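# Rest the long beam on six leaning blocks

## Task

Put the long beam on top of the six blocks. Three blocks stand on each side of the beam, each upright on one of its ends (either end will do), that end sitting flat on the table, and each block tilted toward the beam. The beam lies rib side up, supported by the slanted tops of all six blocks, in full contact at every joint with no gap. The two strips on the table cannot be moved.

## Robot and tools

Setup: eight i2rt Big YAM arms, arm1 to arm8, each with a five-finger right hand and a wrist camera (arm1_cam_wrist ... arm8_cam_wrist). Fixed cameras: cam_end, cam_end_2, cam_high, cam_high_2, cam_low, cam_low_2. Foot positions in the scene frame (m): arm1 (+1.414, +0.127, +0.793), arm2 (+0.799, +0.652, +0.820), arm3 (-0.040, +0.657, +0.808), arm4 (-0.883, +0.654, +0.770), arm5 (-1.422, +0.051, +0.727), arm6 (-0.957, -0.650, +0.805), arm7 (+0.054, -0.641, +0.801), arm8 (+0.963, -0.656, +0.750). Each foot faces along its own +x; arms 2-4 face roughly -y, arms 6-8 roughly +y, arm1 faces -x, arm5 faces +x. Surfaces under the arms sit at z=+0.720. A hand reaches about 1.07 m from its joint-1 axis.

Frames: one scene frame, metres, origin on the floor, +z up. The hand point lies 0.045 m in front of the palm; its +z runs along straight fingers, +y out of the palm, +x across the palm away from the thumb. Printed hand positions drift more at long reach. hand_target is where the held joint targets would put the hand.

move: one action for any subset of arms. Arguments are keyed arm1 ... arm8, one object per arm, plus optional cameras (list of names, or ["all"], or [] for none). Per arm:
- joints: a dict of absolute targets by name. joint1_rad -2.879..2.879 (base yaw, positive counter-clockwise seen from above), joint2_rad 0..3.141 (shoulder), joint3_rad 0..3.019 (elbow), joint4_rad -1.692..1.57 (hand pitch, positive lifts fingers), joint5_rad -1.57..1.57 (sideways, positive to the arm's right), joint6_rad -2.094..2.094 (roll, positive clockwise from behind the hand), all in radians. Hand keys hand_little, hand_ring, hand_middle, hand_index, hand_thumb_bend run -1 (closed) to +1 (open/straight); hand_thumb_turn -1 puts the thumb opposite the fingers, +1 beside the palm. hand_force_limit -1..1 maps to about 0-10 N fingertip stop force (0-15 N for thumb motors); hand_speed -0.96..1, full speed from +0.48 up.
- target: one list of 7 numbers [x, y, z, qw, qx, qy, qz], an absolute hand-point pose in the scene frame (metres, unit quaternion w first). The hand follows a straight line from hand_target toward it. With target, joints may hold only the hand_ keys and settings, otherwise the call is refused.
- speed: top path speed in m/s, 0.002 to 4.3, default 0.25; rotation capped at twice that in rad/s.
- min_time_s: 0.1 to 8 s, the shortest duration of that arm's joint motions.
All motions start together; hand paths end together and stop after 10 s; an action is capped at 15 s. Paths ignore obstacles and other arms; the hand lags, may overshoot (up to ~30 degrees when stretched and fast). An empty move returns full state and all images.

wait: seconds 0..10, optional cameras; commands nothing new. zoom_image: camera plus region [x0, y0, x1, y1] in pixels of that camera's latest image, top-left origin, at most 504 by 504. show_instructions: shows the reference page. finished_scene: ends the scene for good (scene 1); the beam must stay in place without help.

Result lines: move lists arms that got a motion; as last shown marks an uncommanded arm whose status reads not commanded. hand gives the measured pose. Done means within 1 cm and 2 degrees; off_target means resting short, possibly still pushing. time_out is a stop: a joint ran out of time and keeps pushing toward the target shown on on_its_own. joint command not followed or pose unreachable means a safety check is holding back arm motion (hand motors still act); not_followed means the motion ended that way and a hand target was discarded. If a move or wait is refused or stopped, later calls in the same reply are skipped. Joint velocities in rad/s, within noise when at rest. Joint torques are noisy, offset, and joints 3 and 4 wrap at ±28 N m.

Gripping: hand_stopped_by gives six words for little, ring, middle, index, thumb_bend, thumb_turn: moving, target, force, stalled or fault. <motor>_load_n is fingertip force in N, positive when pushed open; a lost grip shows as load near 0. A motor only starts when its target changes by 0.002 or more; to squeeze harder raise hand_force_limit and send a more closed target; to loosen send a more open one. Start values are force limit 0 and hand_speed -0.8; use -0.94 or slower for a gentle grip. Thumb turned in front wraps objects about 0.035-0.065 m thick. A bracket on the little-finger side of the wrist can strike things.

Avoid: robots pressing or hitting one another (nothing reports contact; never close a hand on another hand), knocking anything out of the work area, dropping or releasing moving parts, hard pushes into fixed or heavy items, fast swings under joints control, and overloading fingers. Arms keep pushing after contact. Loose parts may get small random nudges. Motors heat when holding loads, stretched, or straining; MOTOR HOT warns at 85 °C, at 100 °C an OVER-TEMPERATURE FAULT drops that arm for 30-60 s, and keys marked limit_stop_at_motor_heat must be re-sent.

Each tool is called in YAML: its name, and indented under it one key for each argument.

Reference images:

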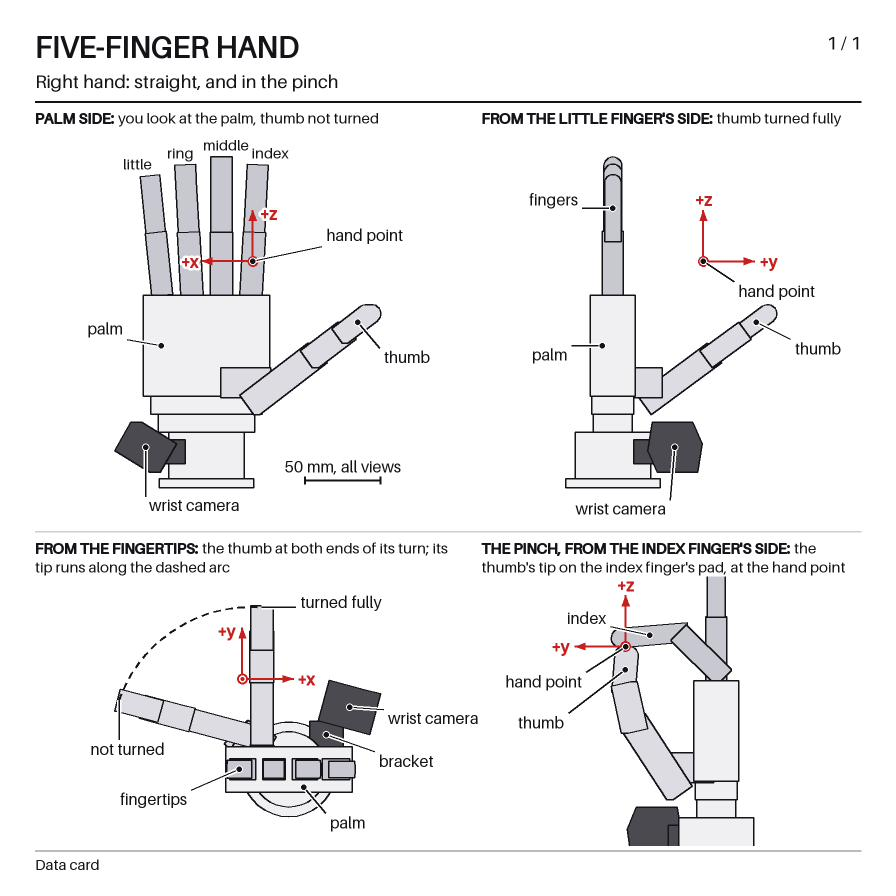

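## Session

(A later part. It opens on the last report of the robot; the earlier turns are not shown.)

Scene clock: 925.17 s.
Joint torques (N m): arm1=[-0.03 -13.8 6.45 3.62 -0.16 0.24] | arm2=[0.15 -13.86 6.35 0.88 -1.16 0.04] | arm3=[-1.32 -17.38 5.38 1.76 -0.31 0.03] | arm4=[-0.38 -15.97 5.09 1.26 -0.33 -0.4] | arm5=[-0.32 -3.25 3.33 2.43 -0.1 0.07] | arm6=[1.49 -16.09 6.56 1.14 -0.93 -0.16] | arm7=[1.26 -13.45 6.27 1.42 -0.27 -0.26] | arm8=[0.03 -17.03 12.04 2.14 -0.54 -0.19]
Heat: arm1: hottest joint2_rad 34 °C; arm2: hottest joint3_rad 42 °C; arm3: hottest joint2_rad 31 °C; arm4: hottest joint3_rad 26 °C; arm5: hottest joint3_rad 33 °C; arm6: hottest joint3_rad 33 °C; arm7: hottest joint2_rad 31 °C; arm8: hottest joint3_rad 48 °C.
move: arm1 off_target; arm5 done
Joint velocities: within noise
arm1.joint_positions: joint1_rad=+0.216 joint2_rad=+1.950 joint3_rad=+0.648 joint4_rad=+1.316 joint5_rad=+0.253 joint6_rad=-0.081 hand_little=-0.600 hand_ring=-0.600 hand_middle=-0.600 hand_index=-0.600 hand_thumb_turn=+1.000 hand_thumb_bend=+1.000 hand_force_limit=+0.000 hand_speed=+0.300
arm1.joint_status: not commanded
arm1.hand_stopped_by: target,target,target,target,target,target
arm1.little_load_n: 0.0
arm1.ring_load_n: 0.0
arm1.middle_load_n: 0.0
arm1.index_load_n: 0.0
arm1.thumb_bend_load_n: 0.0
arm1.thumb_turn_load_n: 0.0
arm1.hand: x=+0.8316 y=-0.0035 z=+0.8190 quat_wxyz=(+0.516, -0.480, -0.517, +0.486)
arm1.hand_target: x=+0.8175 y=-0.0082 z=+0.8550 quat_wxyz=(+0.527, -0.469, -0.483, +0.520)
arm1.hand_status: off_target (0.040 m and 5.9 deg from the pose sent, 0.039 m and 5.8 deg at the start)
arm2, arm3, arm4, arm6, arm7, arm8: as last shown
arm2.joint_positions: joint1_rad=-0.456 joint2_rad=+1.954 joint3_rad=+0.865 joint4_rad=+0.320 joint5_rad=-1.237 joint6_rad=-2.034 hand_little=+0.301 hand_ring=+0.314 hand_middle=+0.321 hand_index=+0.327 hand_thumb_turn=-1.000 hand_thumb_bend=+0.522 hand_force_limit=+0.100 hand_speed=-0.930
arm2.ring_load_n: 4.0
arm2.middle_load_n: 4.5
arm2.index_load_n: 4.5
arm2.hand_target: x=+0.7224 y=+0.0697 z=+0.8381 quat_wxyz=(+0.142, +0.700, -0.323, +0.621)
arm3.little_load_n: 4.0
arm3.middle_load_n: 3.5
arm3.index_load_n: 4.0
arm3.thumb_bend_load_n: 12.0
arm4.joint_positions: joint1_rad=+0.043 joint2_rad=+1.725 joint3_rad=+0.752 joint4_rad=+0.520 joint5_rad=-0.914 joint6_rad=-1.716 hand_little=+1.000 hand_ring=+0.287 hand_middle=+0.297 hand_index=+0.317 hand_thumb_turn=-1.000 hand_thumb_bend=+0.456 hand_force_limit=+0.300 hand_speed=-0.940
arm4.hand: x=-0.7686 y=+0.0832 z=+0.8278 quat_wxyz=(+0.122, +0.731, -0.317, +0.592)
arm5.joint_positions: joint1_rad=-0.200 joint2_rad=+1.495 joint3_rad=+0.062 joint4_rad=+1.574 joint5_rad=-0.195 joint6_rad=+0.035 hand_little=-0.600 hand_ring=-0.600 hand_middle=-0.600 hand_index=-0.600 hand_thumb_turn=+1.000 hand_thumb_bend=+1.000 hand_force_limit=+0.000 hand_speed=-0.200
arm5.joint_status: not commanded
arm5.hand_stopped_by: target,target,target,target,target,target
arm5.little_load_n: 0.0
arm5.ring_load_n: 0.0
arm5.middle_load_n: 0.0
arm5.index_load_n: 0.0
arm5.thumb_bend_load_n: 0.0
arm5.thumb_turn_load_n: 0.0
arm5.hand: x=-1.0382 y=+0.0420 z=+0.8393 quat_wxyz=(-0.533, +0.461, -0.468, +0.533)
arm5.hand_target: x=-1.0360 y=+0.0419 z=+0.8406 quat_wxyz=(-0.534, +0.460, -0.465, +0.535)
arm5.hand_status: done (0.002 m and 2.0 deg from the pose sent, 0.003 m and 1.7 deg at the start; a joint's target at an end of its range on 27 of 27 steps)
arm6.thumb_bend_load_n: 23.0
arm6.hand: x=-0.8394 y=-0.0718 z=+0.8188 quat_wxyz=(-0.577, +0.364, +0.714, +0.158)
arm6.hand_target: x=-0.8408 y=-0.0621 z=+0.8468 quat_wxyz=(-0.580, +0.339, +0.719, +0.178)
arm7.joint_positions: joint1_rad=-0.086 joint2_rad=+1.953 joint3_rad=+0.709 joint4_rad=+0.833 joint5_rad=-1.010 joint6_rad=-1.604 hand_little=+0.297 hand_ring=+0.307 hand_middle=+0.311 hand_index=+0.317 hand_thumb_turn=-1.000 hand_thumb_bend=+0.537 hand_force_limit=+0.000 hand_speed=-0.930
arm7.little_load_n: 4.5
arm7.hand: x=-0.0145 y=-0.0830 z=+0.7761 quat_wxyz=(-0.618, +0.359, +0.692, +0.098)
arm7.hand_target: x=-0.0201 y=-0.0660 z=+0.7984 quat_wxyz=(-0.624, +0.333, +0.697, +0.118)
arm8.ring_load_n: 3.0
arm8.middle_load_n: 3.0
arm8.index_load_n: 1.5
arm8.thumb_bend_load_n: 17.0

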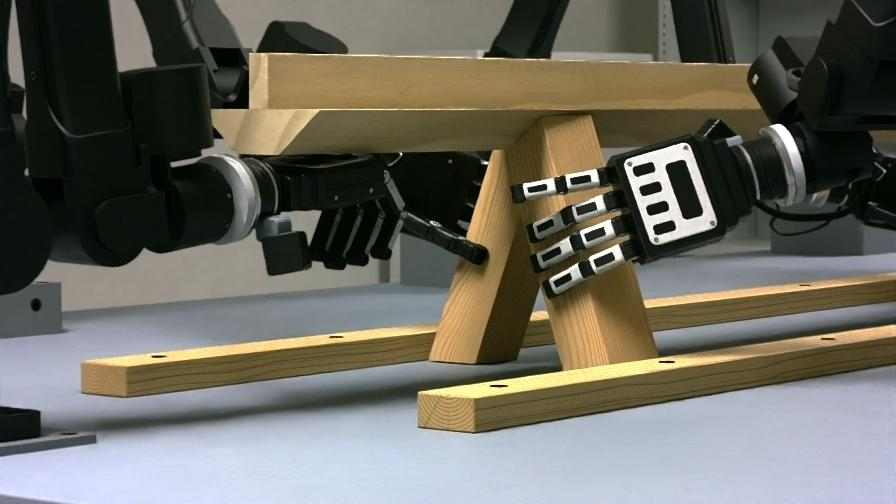

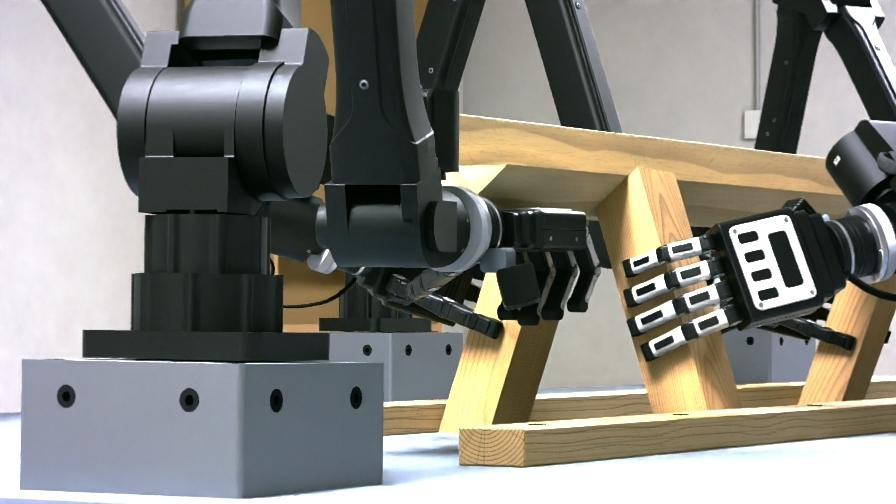

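move:
  arm5: {"target":[-1.038,0.042,0.832,0.534,-0.460,0.465,-0.535],"speed":0.03}
  arm1: {"target":[0.822,-0.007,0.842,0.523,-0.473,-0.492,0.510],"speed":0.03}
  cameras: ["cam_end","cam_end_2"]

zoom_image:
  camera: "cam_end"
  region: [440, 80, 660, 200]

zoom_image:
  camera: "cam_end_2"
  region: [580, 140, 720, 240]

Scene clock: 926.97 s.
Joint torques (N m): arm1=[0.44 -13.1 5.61 3.34 -0.08 0.19] | arm2=[-0.26 -14.51 6.32 0.9 -1.15 0.07] | arm3=[-1.44 -17.32 5.37 1.76 -0.31 0.04] | arm4=[-0.5 -16.03 5.2 1.28 -0.32 -0.42] | arm5=[-0.21 -3.14 2.89 2.37 -0.07 0.03] | arm6=[1.55 -16.09 6.54 1.11 -0.93 -0.16] | arm7=[1.38 -13.51 6.28 1.37 -0.28 -0.25] | arm8=[0.03 -16.97 12.04 2.14 -0.54 -0.19]
Heat: arm1: hottest joint2_rad 34 °C; arm2: hottest joint3_rad 42 °C; arm3: hottest joint2_rad 31 °C; arm4: hottest joint3_rad 27 °C; arm5: hottest joint3_rad 33 °C; arm6: hottest joint3_rad 33 °C; arm7: hottest joint2_rad 31 °C; arm8: hottest joint3_rad 48 °C.
move: arm1 off_target; arm5 done
Joint velocities: within noise
arm1.joint_positions: joint1_rad=+0.216 joint2_rad=+1.951 joint3_rad=+0.648 joint4_rad=+1.316 joint5_rad=+0.253 joint6_rad=-0.080 hand_little=-0.600 hand_ring=-0.600 hand_middle=-0.600 hand_index=-0.600 hand_thumb_turn=+1.000 hand_thumb_bend=+1.000 hand_force_limit=+0.000 hand_speed=+0.300
arm1.joint_status: not commanded
arm1.hand_stopped_by: target,target,target,target,target,target
arm1.little_load_n: 0.0
arm1.ring_load_n: 0.0
arm1.middle_load_n: 0.0
arm1.index_load_n: 0.0
arm1.thumb_bend_load_n: 0.5
arm1.thumb_turn_load_n: 0.0
arm1.hand: x=+0.8317 y=-0.0035 z=+0.8183 quat_wxyz=(+0.516, -0.480, -0.517, +0.486)
arm1.hand_target: x=+0.8227 y=-0.0069 z=+0.8419 quat_wxyz=(+0.523, -0.473, -0.493, +0.510)
arm1.hand_status: off_target (0.026 m and 4.2 deg from the pose sent, 0.025 m and 4.1 deg at the start)
arm2, arm8: as last shown
arm2.index_load_n: 5.0
arm2.hand: x=+0.7214 y=+0.0858 z=+0.8021 quat_wxyz=(+0.122, +0.695, -0.353, +0.614)
arm2.hand_target: x=+0.7224 y=+0.0696 z=+0.8381 quat_wxyz=(+0.142, +0.700, -0.323, +0.621)
arm3.joint_positions: joint1_rad=+0.130 joint2_rad=+2.003 joint3_rad=+0.644 joint4_rad=+1.151 joint5_rad=-0.787 joint6_rad=-1.414 hand_little=+0.325 hand_ring=+0.340 hand_middle=+0.347 hand_index=+0.347 hand_thumb_turn=-1.000 hand_thumb_bend=+0.460 hand_force_limit=-0.200 hand_speed=-0.920
arm3.joint_status: not commanded
arm3.hand_stopped_by: force,force,force,force,force,target
arm3.little_load_n: 4.0
arm3.ring_load_n: 3.5
arm3.middle_load_n: 3.0
arm3.index_load_n: 3.5
arm3.thumb_bend_load_n: 12.5
arm3.thumb_turn_load_n: 4.5
arm3.hand: x=+0.1112 y=+0.1105 z=+0.7896 quat_wxyz=(+0.121, +0.668, -0.357, +0.642)
arm3.hand_target: x=+0.1057 y=+0.0932 z=+0.8133 quat_wxyz=(+0.139, +0.659, -0.346, +0.653)
arm3.hand_status: not commanded
arm4.joint_positions: joint1_rad=+0.043 joint2_rad=+1.725 joint3_rad=+0.752 joint4_rad=+0.520 joint5_rad=-0.914 joint6_rad=-1.716 hand_little=+1.000 hand_ring=+0.287 hand_middle=+0.297 hand_index=+0.317 hand_thumb_turn=-1.000 hand_thumb_bend=+0.456 hand_force_limit=+0.300 hand_speed=-0.940
arm4.joint_status: not commanded
arm4.hand_stopped_by: target,force,force,force,force,target
arm4.little_load_n: 0.0
arm4.ring_load_n: 3.0
arm4.middle_load_n: 6.0
arm4.index_load_n: 7.0
arm4.thumb_bend_load_n: 16.0
arm4.thumb_turn_load_n: 6.5
arm4.hand: x=-0.7686 y=+0.0832 z=+0.8278 quat_wxyz=(+0.122, +0.731, -0.317, +0.592)
arm4.hand_target: x=-0.7628 y=+0.0802 z=+0.8458 quat_wxyz=(+0.139, +0.735, -0.294, +0.595)
arm4.hand_status: not commanded
arm5.joint_positions: joint1_rad=-0.200 joint2_rad=+1.514 joint3_rad=+0.062 joint4_rad=+1.574 joint5_rad=-0.195 joint6_rad=+0.035 hand_little=-0.600 hand_ring=-0.600 hand_middle=-0.600 hand_index=-0.600 hand_thumb_turn=+1.000 hand_thumb_bend=+1.000 hand_force_limit=+0.000 hand_speed=-0.200
arm5.joint_status: not commanded
arm5.hand_stopped_by: target,target,target,target,target,target
arm5.little_load_n: 0.0
arm5.ring_load_n: 0.0
arm5.middle_load_n: 0.0
arm5.index_load_n: 0.0
arm5.thumb_bend_load_n: 0.0
arm5.thumb_turn_load_n: 0.0
arm5.hand: x=-1.0386 y=+0.0421 z=+0.8327 quat_wxyz=(-0.530, +0.465, -0.474, +0.528)
arm5.hand_target: x=-1.0380 y=+0.0421 z=+0.8325 quat_wxyz=(-0.529, +0.466, -0.471, +0.530)
arm5.hand_status: done (0.001 m and 1.5 deg from the pose sent, 0.007 m and 0.4 deg at the start; a joint's target at an end of its range on 29 of 29 steps)
arm6.joint_positions: joint1_rad=-0.421 joint2_rad=+1.862 joint3_rad=+0.922 joint4_rad=+0.123 joint5_rad=-1.179 joint6_rad=-2.146 hand_little=+1.000 hand_ring=+0.303 hand_middle=+0.333 hand_index=+0.359 hand_thumb_turn=-1.000 hand_thumb_bend=+0.535 hand_force_limit=+0.300 hand_speed=-0.940
arm6.joint_status: not commanded
arm6.hand_stopped_by: target,force,force,force,force,target
arm6.little_load_n: 0.0
arm6.ring_load_n: 14.0
arm6.middle_load_n: 3.0
arm6.index_load_n: 3.5
arm6.thumb_bend_load_n: 22.5
arm6.thumb_turn_load_n: 9.0
arm6.hand: x=-0.8394 y=-0.0718 z=+0.8188 quat_wxyz=(-0.577, +0.364, +0.714, +0.158)
arm6.hand_target: x=-0.8408 y=-0.0621 z=+0.8468 quat_wxyz=(-0.580, +0.339, +0.719, +0.178)
arm6.hand_status: not commanded
arm7.joint_positions: joint1_rad=-0.086 joint2_rad=+1.953 joint3_rad=+0.709 joint4_rad=+0.833 joint5_rad=-1.010 joint6_rad=-1.605 hand_little=+0.297 hand_ring=+0.307 hand_middle=+0.311 hand_index=+0.317 hand_thumb_turn=-1.000 hand_thumb_bend=+0.537 hand_force_limit=+0.000 hand_speed=-0.930
arm7.joint_status: not commanded
arm7.hand_stopped_by: force,force,force,force,force,target
arm7.little_load_n: 5.0
arm7.ring_load_n: 4.5
arm7.middle_load_n: 4.0
arm7.index_load_n: 5.0
arm7.thumb_bend_load_n: 20.0
arm7.thumb_turn_load_n: 5.5
arm7.hand: x=-0.0145 y=-0.0830 z=+0.7762 quat_wxyz=(-0.618, +0.359, +0.692, +0.098)
arm7.hand_target: x=-0.0201 y=-0.0660 z=+0.7984 quat_wxyz=(-0.624, +0.333, +0.697, +0.118)
arm7.hand_status: not commanded
arm8.thumb_bend_load_n: 17.5
arm8.thumb_turn_load_n: 7.0

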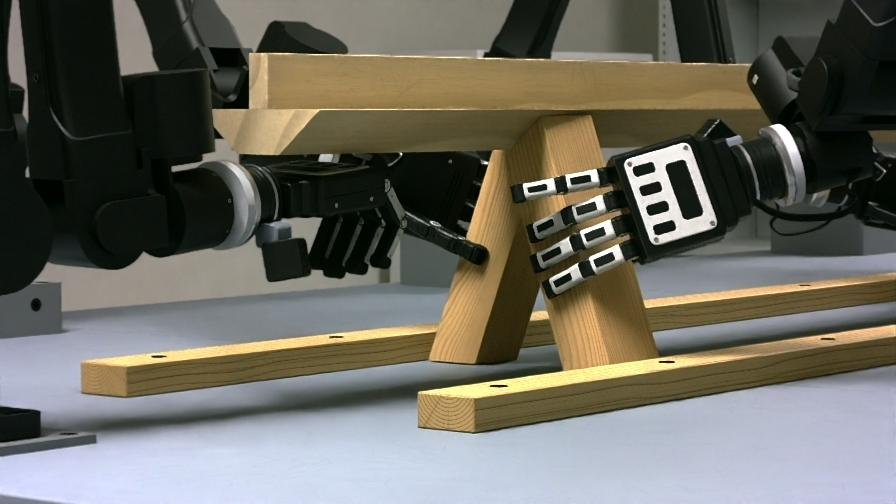

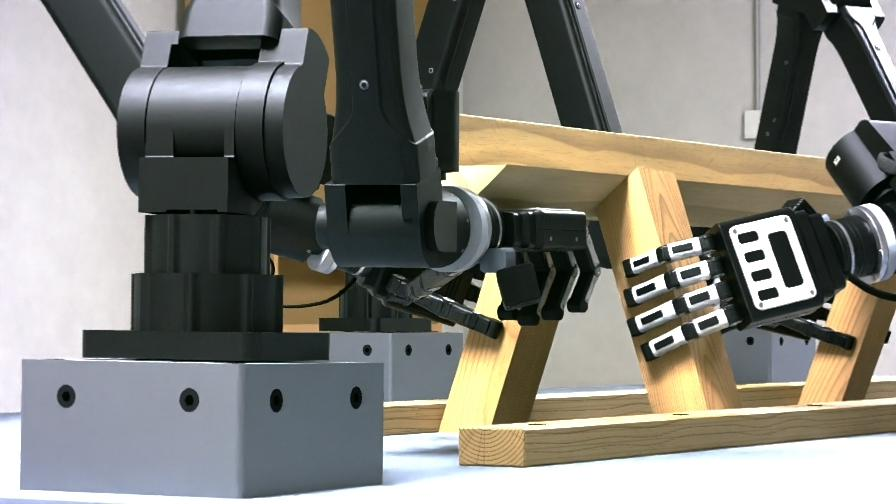

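Scaled by 2.291 from the camera's image (finer frame: 1280x720).

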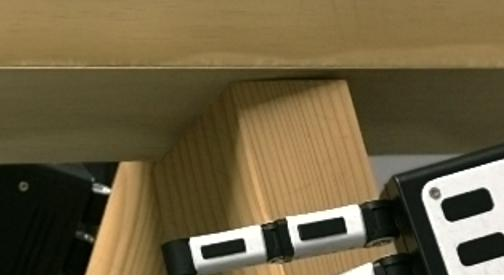

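Scaled by 3.600 from the camera's image (finer frame: 1280x720).

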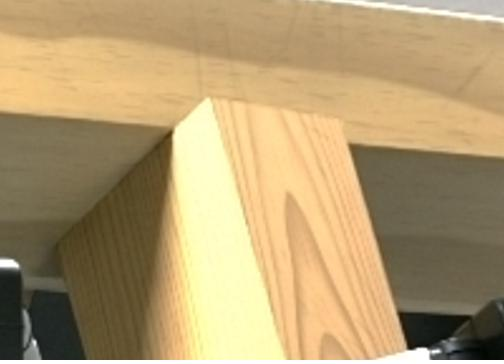

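move:
  arm5: {"target":[-1.040,0.042,0.805,0.534,-0.460,0.465,-0.535],"speed":0.05}
  arm1: {"target":[0.827,-0.005,0.828,0.519,-0.477,-0.500,0.502],"speed":0.03}
  cameras: ["cam_end","cam_end_2"]

zoom_image:
  camera: "cam_end_2"
  region: [480, 140, 720, 300]

Scene clock: 928.57 s.
Joint torques (N m): arm1=[0.21 -12.28 4.93 3 -0.09 0.13] | arm2=[-0.03 -14.27 6.38 0.92 -1.21 0.07] | arm3=[-1.38 -17.26 5.38 1.77 -0.32 0.04] | arm4=[-0.62 -15.85 5.18 1.29 -0.31 -0.41] | arm5=[-0.15 -3.84 2.44 2.41 -0.12 0.02] | arm6=[1.55 -16.03 6.54 1.11 -0.94 -0.16] | arm7=[1.14 -13.27 6.3 1.42 -0.28 -0.24] | arm8=[0.09 -17.03 12.04 2.14 -0.53 -0.19]
Heat: arm1: hottest joint2_rad 34 °C; arm2: hottest joint3_rad 42 °C; arm3: hottest joint2_rad 31 °C; arm4: hottest joint3_rad 27 °C; arm5: hottest joint3_rad 33 °C; arm6: hottest joint3_rad 33 °C; arm7: hottest joint2_rad 31 °C; arm8: hottest joint3_rad 48 °C.
move: arm1 off_target; arm5 off_target
Joint velocities: within noise
arm1.joint_positions: joint1_rad=+0.216 joint2_rad=+1.958 joint3_rad=+0.648 joint4_rad=+1.327 joint5_rad=+0.253 joint6_rad=-0.078 hand_little=-0.600 hand_ring=-0.600 hand_middle=-0.600 hand_index=-0.600 hand_thumb_turn=+1.000 hand_thumb_bend=+1.000 hand_force_limit=+0.000 hand_speed=+0.300
arm1.joint_status: not commanded
arm1.hand_stopped_by: target,target,target,target,target,target
arm1.little_load_n: 0.0
arm1.ring_load_n: 0.0
arm1.middle_load_n: 0.0
arm1.index_load_n: 0.0
arm1.thumb_bend_load_n: 0.0
arm1.thumb_turn_load_n: 0.0
arm1.hand: x=+0.8317 y=-0.0036 z=+0.8177 quat_wxyz=(+0.516, -0.480, -0.515, +0.488)
arm1.hand_target: x=+0.8272 y=-0.0050 z=+0.8281 quat_wxyz=(+0.519, -0.477, -0.501, +0.502)
arm1.hand_status: off_target (0.011 m and 2.5 deg from the pose sent, 0.011 m and 2.8 deg at the start)
arm2, arm3, arm4, arm6, arm7, arm8: as last shown
arm2.little_load_n: 3.5
arm2.middle_load_n: 4.0
arm2.thumb_bend_load_n: 23.5
arm2.hand_target: x=+0.7224 y=+0.0697 z=+0.8381 quat_wxyz=(+0.142, +0.700, -0.323, +0.621)
arm3.ring_load_n: 3.0
arm3.middle_load_n: 3.5
arm3.index_load_n: 4.0
arm5.joint_positions: joint1_rad=-0.200 joint2_rad=+1.591 joint3_rad=+0.062 joint4_rad=+1.574 joint5_rad=-0.198 joint6_rad=+0.019 hand_little=-0.600 hand_ring=-0.600 hand_middle=-0.600 hand_index=-0.600 hand_thumb_turn=+1.000 hand_thumb_bend=+1.000 hand_force_limit=+0.000 hand_speed=-0.200
arm5.joint_status: not commanded
arm5.hand_stopped_by: target,target,target,target,target,target
arm5.little_load_n: 0.0
arm5.ring_load_n: 0.0
arm5.middle_load_n: 0.0
arm5.index_load_n: 0.0
arm5.thumb_bend_load_n: 0.0
arm5.thumb_turn_load_n: 0.0
arm5.hand: x=-1.0416 y=+0.0422 z=+0.8049 quat_wxyz=(-0.511, +0.485, -0.493, +0.510)
arm5.hand_target: x=-1.0399 y=+0.0421 z=+0.8058 quat_wxyz=(-0.511, +0.487, -0.487, +0.514)
arm5.hand_status: off_target (0.002 m and 5.8 deg from the pose sent, 0.028 m and 1.5 deg at the start; a joint's target at an end of its range on 32 of 32 steps)
arm6.joint_positions: joint1_rad=-0.421 joint2_rad=+1.862 joint3_rad=+0.922 joint4_rad=+0.123 joint5_rad=-1.179 joint6_rad=-2.147 hand_little=+1.000 hand_ring=+0.303 hand_middle=+0.333 hand_index=+0.359 hand_thumb_turn=-1.000 hand_thumb_bend=+0.535 hand_force_limit=+0.300 hand_speed=-0.940
arm6.hand: x=-0.8394 y=-0.0717 z=+0.8188 quat_wxyz=(-0.577, +0.364, +0.714, +0.158)
arm6.hand_target: x=-0.8407 y=-0.0621 z=+0.8468 quat_wxyz=(-0.580, +0.339, +0.719, +0.178)
arm7.index_load_n: 4.5
arm8.ring_load_n: 3.5
arm8.index_load_n: 2.0
arm8.thumb_bend_load_n: 17.0

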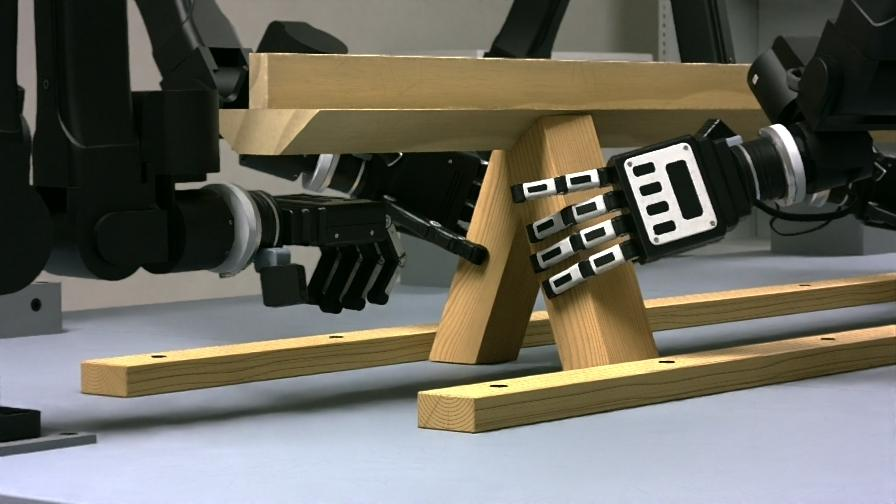

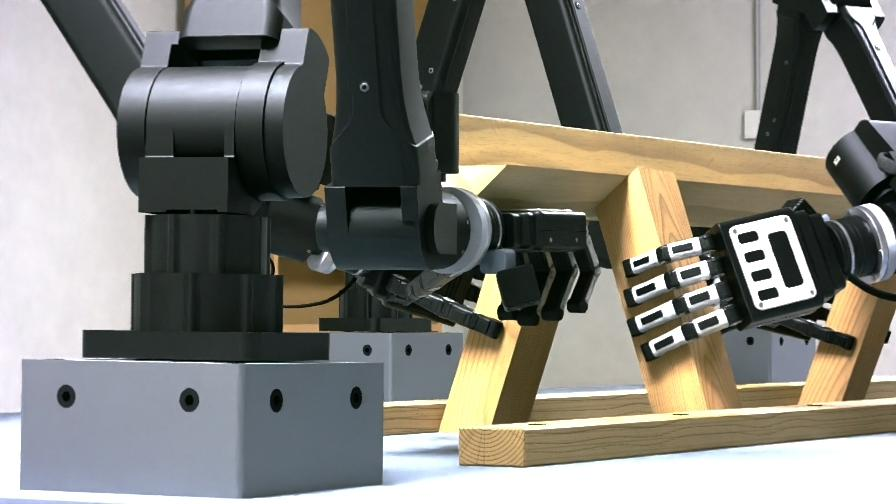

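Scaled by 2.100 from the camera's image (finer frame: 1280x720).

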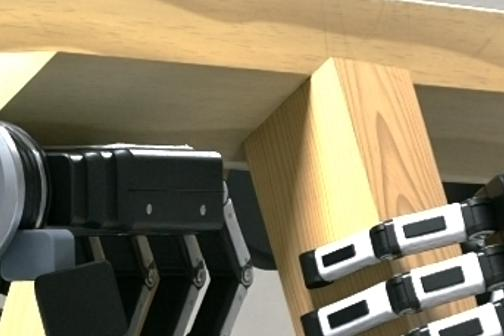

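move:
  arm1: {"target":[0.830,-0.004,0.812,0.517,-0.479,-0.508,0.494],"speed":0.04}
  cameras: ["cam_end_2"]

zoom_image:
  camera: "cam_end_2"
  region: [480, 140, 720, 300]

Scene clock: 930.67 s.
Joint torques (N m): arm1=[0.09 -11.63 4.63 2.69 -0.01 0.07] | arm2=[0.26 -14.39 6.46 0.95 -1.18 0.04] | arm3=[-1.38 -17.44 5.35 1.78 -0.31 0.03] | arm4=[-0.09 -15.97 5.18 1.29 -0.32 -0.41] | arm5=[-0.03 -3.84 2.47 2.44 -0.13 0.01] | arm6=[1.55 -16.09 6.56 1.13 -0.94 -0.16] | arm7=[1.26 -13.51 6.26 1.4 -0.28 -0.24] | arm8=[0.09 -16.97 12.04 2.14 -0.54 -0.19]
Heat: arm1: hottest joint2_rad 34 °C; arm2: hottest joint3_rad 42 °C; arm3: hottest joint2_rad 31 °C; arm4: hottest joint3_rad 27 °C; arm5: hottest joint3_rad 33 °C; arm6: hottest joint3_rad 33 °C; arm7: hottest joint2_rad 31 °C; arm8: hottest joint3_rad 48 °C.
move: arm1 done
Joint velocities: within noise
arm1.joint_positions: joint1_rad=+0.216 joint2_rad=+1.984 joint3_rad=+0.648 joint4_rad=+1.349 joint5_rad=+0.253 joint6_rad=-0.077 hand_little=-0.600 hand_ring=-0.600 hand_middle=-0.600 hand_index=-0.600 hand_thumb_turn=+1.000 hand_thumb_bend=+1.000 hand_force_limit=+0.000 hand_speed=+0.300
arm1.joint_status: not commanded
arm1.hand_stopped_by: target,target,target,target,target,target
arm1.little_load_n: 0.0
arm1.ring_load_n: 0.0
arm1.middle_load_n: 0.0
arm1.index_load_n: 0.0
arm1.thumb_bend_load_n: 0.0
arm1.thumb_turn_load_n: 0.0
arm1.hand: x=+0.8332 y=-0.0034 z=+0.8087 quat_wxyz=(+0.515, -0.481, -0.516, +0.487)
arm1.hand_target: x=+0.8301 y=-0.0040 z=+0.8121 quat_wxyz=(+0.517, -0.479, -0.508, +0.494)
arm1.hand_status: done (0.005 m and 1.3 deg from the pose sent, 0.006 m and 1.1 deg at the start)
arm2, arm3, arm4, arm5, arm6, arm7: as last shown
arm2.little_load_n: 4.0
arm2.ring_load_n: 3.5
arm2.middle_load_n: 4.5
arm2.thumb_bend_load_n: 23.0
arm3.ring_load_n: 3.5
arm5.joint_positions: joint1_rad=-0.200 joint2_rad=+1.591 joint3_rad=+0.062 joint4_rad=+1.574 joint5_rad=-0.198 joint6_rad=+0.018 hand_little=-0.600 hand_ring=-0.600 hand_middle=-0.600 hand_index=-0.600 hand_thumb_turn=+1.000 hand_thumb_bend=+1.000 hand_force_limit=+0.000 hand_speed=-0.200
arm5.thumb_turn_load_n: -0.5
arm6.thumb_bend_load_n: 23.0
arm7.ring_load_n: 5.0
arm7.index_load_n: 5.0
arm7.thumb_turn_load_n: 5.0
arm8.joint_positions: joint1_rad=+0.363 joint2_rad=+1.757 joint3_rad=+0.771 joint4_rad=+0.667 joint5_rad=-0.573 joint6_rad=-1.515 hand_little=+0.281 hand_ring=+0.308 hand_middle=+0.334 hand_index=+0.379 hand_thumb_turn=-1.000 hand_thumb_bend=+0.515 hand_force_limit=+0.100 hand_speed=-0.930
arm8.joint_status: not commanded
arm8.hand_stopped_by: force,force,force,force,force,target
arm8.little_load_n: 3.0
arm8.ring_load_n: 3.5
arm8.middle_load_n: 3.0
arm8.index_load_n: 2.0
arm8.thumb_bend_load_n: 17.5
arm8.thumb_turn_load_n: 7.0
arm8.hand: x=+0.7028 y=-0.0964 z=+0.8019 quat_wxyz=(-0.596, +0.335, +0.721, +0.116)
arm8.hand_target: x=+0.7009 y=-0.0746 z=+0.8469 quat_wxyz=(-0.620, +0.315, +0.705, +0.140)
arm8.hand_status: not commanded

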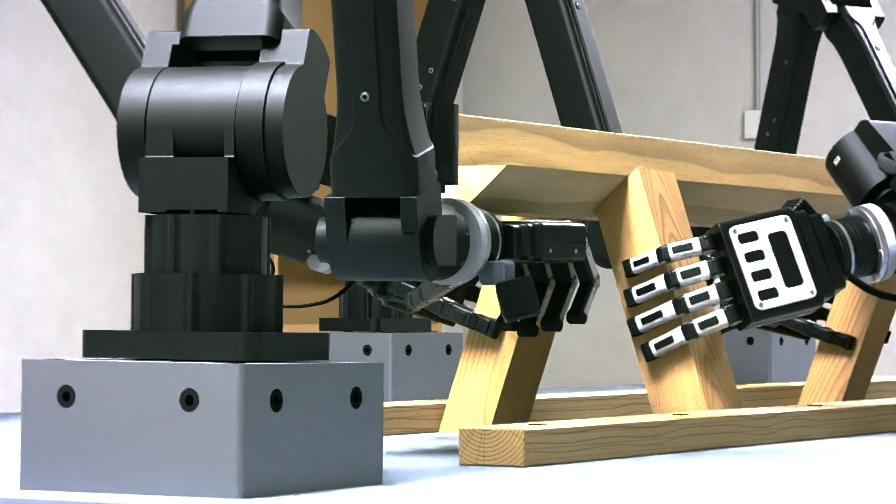

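Scaled by 2.100 from the camera's image (finer frame: 1280x720).

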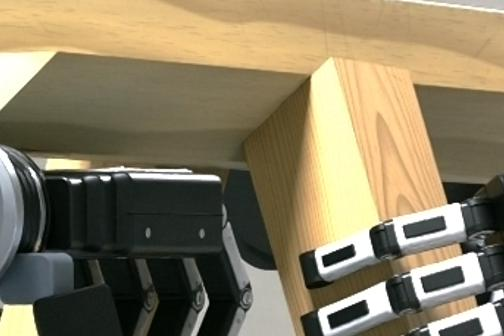

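move:
  arm1: {"target":[0.832,-0.003,0.796,0.517,-0.479,-0.512,0.490],"speed":0.06}
  cameras: ["cam_end_2","cam_end","cam_high","cam_high_2","cam_low","cam_low_2"]

zoom_image:
  camera: "cam_end_2"
  region: [590, 150, 690, 230]

zoom_image:
  camera: "cam_low"
  region: [300, 200, 600, 400]

zoom_image:
  camera: "cam_high"
  region: [330, 200, 420, 280]

zoom_image:
  camera: "cam_high_2"
  region: [380, 190, 460, 270]

zoom_image:
  camera: "cam_high_2"
  region: [600, 220, 690, 300]

zoom_image:
  camera: "cam_high"
  region: [630, 200, 710, 280]

Scene clock: 932.57 s.
Joint torques (N m): arm1=[0.21 -11.99 4.55 2.65 -0.01 0.01] | arm2=[-0.21 -13.86 6.32 0.87 -1.16 0.01] | arm3=[-1.38 -17.32 5.34 1.76 -0.31 0.05] | arm4=[-0.38 -16.15 5.18 1.26 -0.33 -0.42] | arm5=[-0.15 -3.72 2.4 2.41 -0.11 0.01] | arm6=[1.61 -16.09 6.54 1.11 -0.94 -0.16] | arm7=[1.08 -13.27 6.34 1.37 -0.28 -0.24] | arm8=[0.09 -17.03 12.03 2.14 -0.54 -0.19]
Heat: arm1: hottest joint2_rad 33 °C; arm2: hottest joint3_rad 43 °C; arm3: hottest joint2_rad 31 °C; arm4: hottest joint3_rad 27 °C; arm5: hottest joint3_rad 33 °C; arm6: hottest joint3_rad 33 °C; arm7: hottest joint2_rad 31 °C; arm8: hottest joint3_rad 48 °C.
move: arm1 done
Joint velocities: within noise
arm1.joint_positions: joint1_rad=+0.216 joint2_rad=+2.030 joint3_rad=+0.648 joint4_rad=+1.384 joint5_rad=+0.253 joint6_rad=-0.077 hand_little=-0.600 hand_ring=-0.600 hand_middle=-0.600 hand_index=-0.600 hand_thumb_turn=+1.000 hand_thumb_bend=+1.000 hand_force_limit=+0.000 hand_speed=+0.300
arm1.joint_status: not commanded
arm1.hand_stopped_by: target,target,target,target,target,target
arm1.little_load_n: 0.0
arm1.ring_load_n: 0.0
arm1.middle_load_n: 0.0
arm1.index_load_n: 0.0
arm1.thumb_bend_load_n: 0.0
arm1.thumb_turn_load_n: 0.0
arm1.hand: x=+0.8367 y=-0.0027 z=+0.7916 quat_wxyz=(+0.513, -0.483, -0.520, +0.484)
arm1.hand_target: x=+0.8321 y=-0.0030 z=+0.7960 quat_wxyz=(+0.517, -0.479, -0.512, +0.490)
arm1.hand_status: done (0.006 m and 1.3 deg from the pose sent, 0.013 m and 0.7 deg at the start)
arm2, arm3, arm4, arm5, arm6, arm7, arm8: as last shown
arm2.middle_load_n: 4.0
arm2.index_load_n: 4.5
arm3.ring_load_n: 3.0
arm3.index_load_n: 3.5
arm6.middle_load_n: 2.5
arm6.thumb_bend_load_n: 22.5
arm7.index_load_n: 4.5
arm8.index_load_n: 1.5
arm8.thumb_bend_load_n: 17.0
pictures: cam_end, cam_end_2, cam_high, cam_high_2, cam_low, cam_low_2

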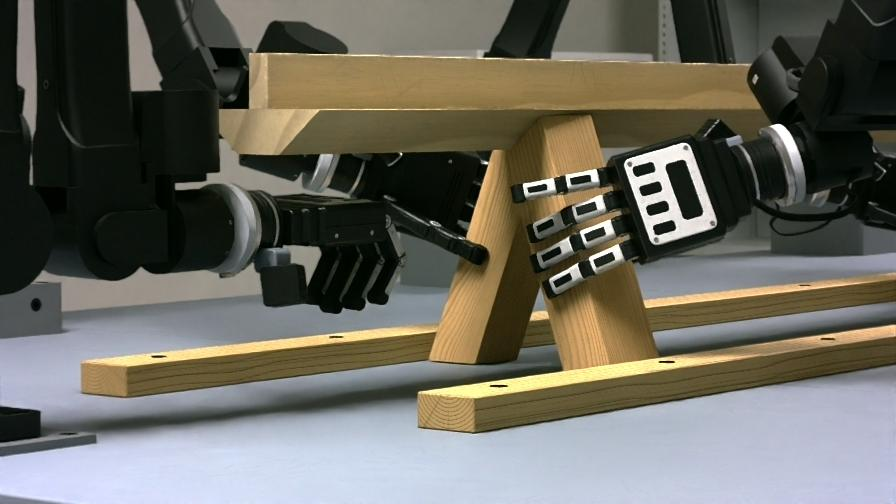

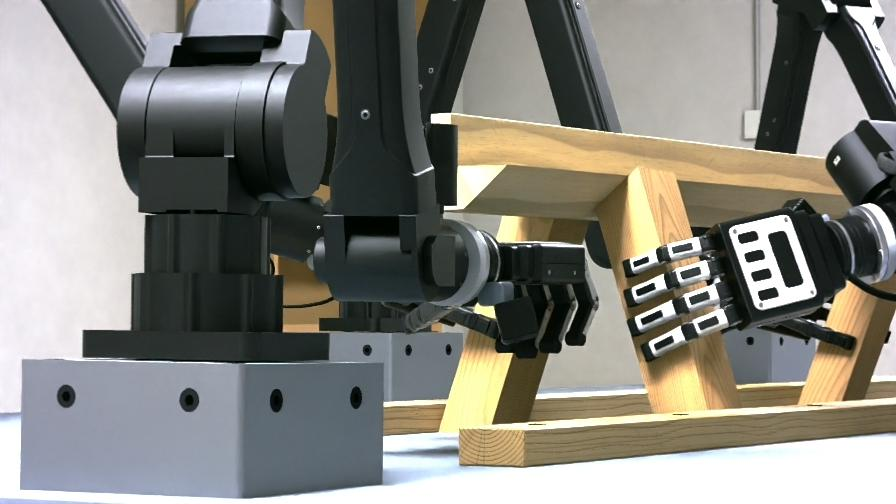

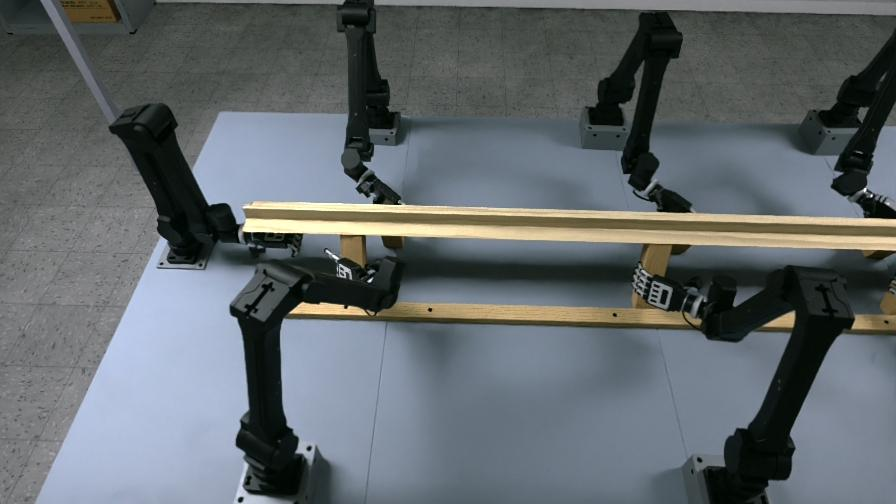

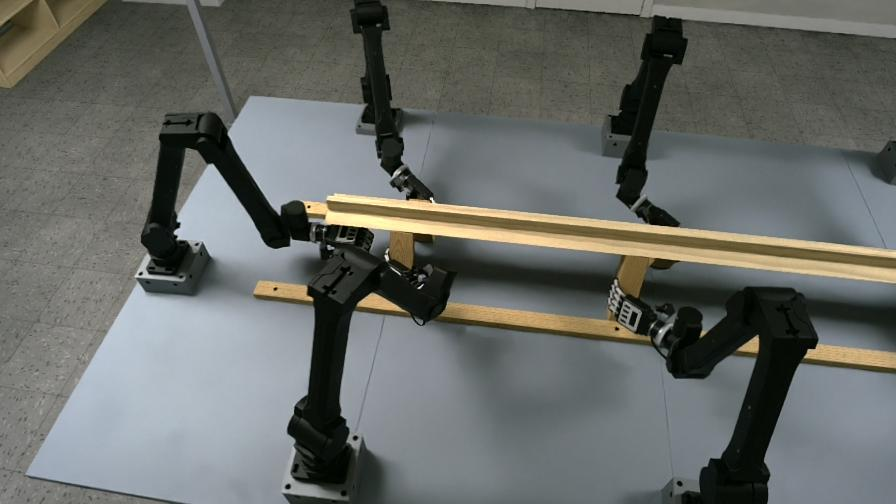

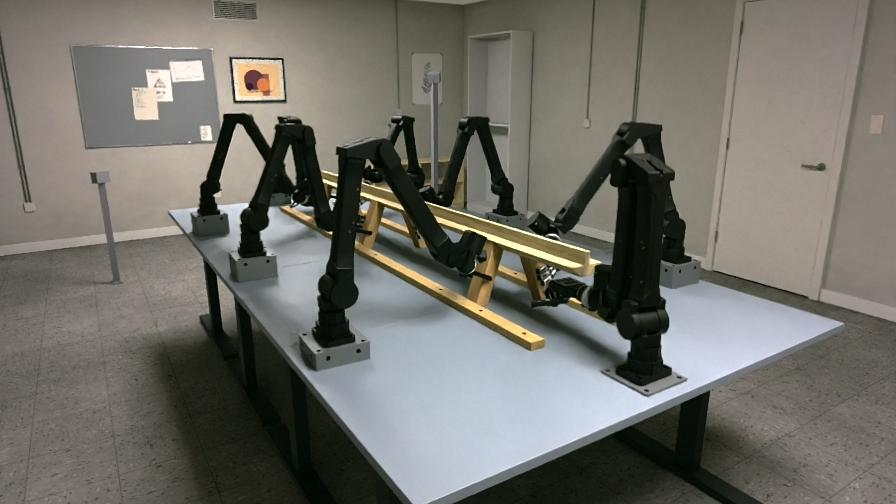

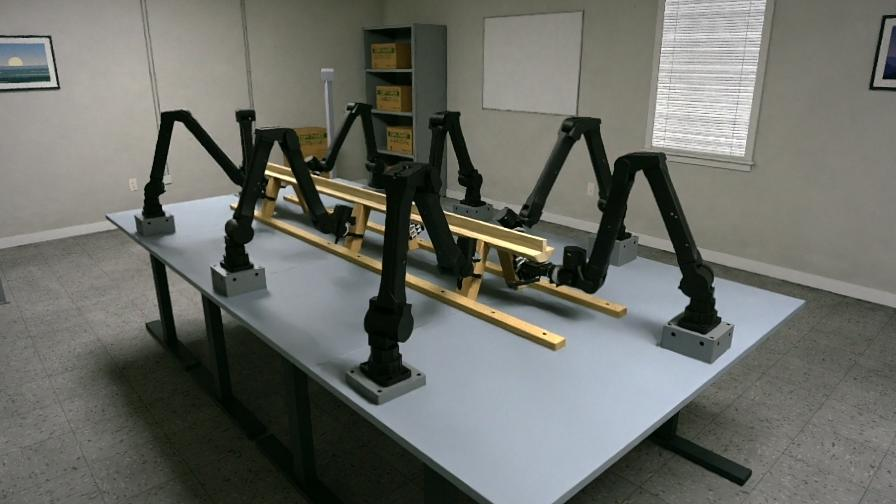

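Scaled by 5.040 from the camera's image (finer frame: 1280x720).

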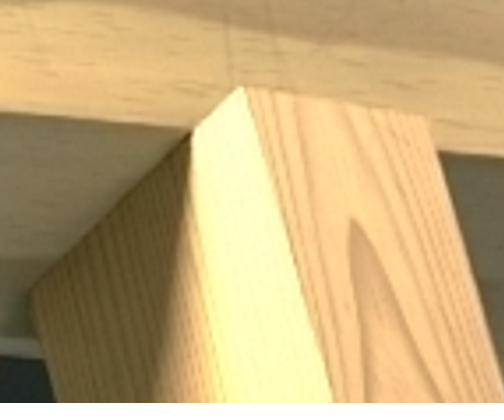

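Scaled by 1.680 from the camera's image (finer frame: 1280x720).

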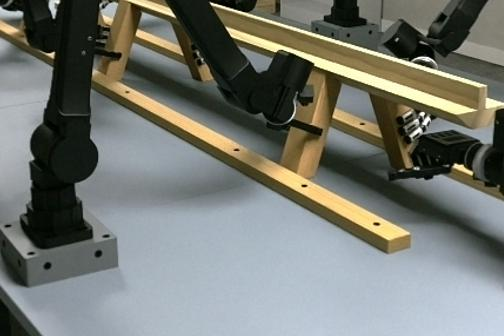

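Scaled by 5.600 from the camera's image (finer frame: 1280x720).

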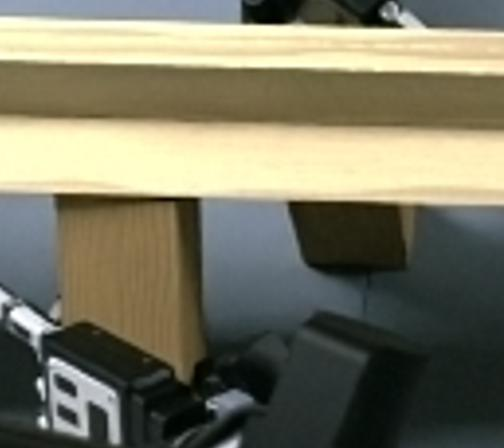

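Scaled by 6.300 from the camera's image (finer frame: 1280x720).

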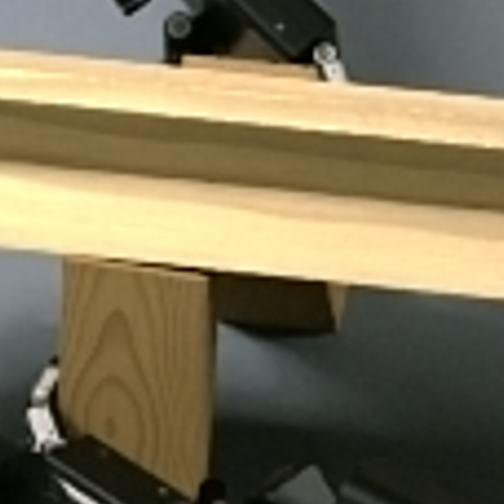

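Scaled by 5.600 from the camera's image (finer frame: 1280x720).

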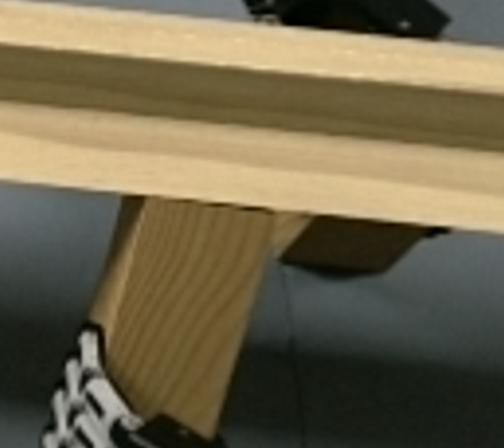

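Scaled by 6.300 from the camera's image (finer frame: 1280x720).

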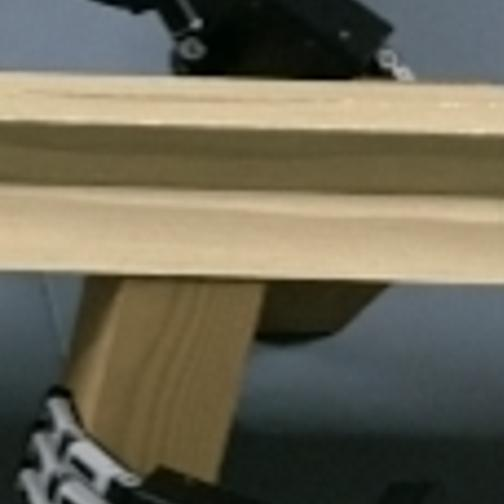

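zoom_image:
  camera: "cam_end"
  region: [470, 90, 610, 170]

zoom_image:
  camera: "cam_low"
  region: [460, 210, 580, 310]

zoom_image:
  camera: "cam_low_2"
  region: [420, 190, 540, 300]

zoom_image:
  camera: "cam_end_2"
  region: [440, 180, 620, 300]

zoom_image:
  camera: "cam_end_2"
  region: [780, 180, 896, 300]

Scaled by 3.600 from the camera's image (finer frame: 1280x720).

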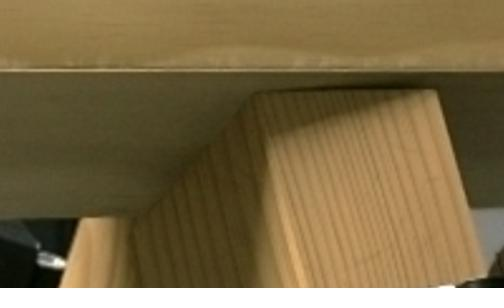

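Scaled by 4.200 from the camera's image (finer frame: 1280x720).

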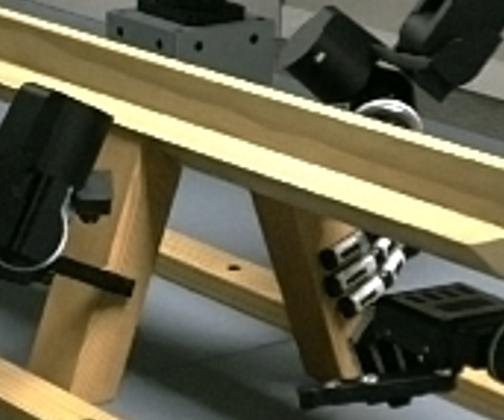

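Scaled by 4.200 from the camera's image (finer frame: 1280x720).

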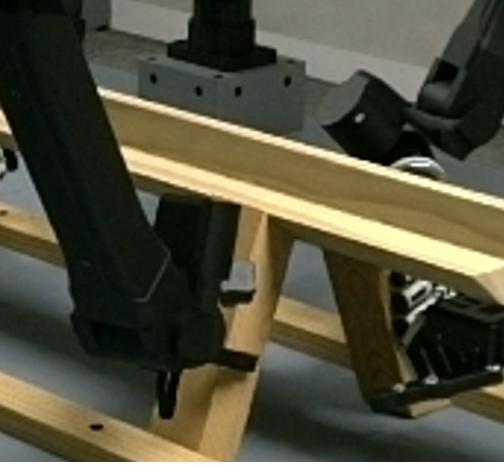

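Scaled by 2.800 from the camera's image (finer frame: 1280x720).

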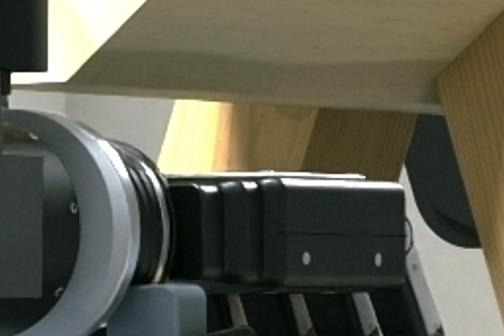

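Scaled by 4.200 from the camera's image (finer frame: 1280x720).

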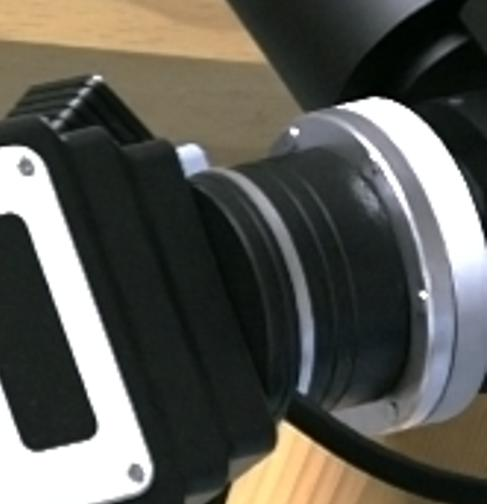

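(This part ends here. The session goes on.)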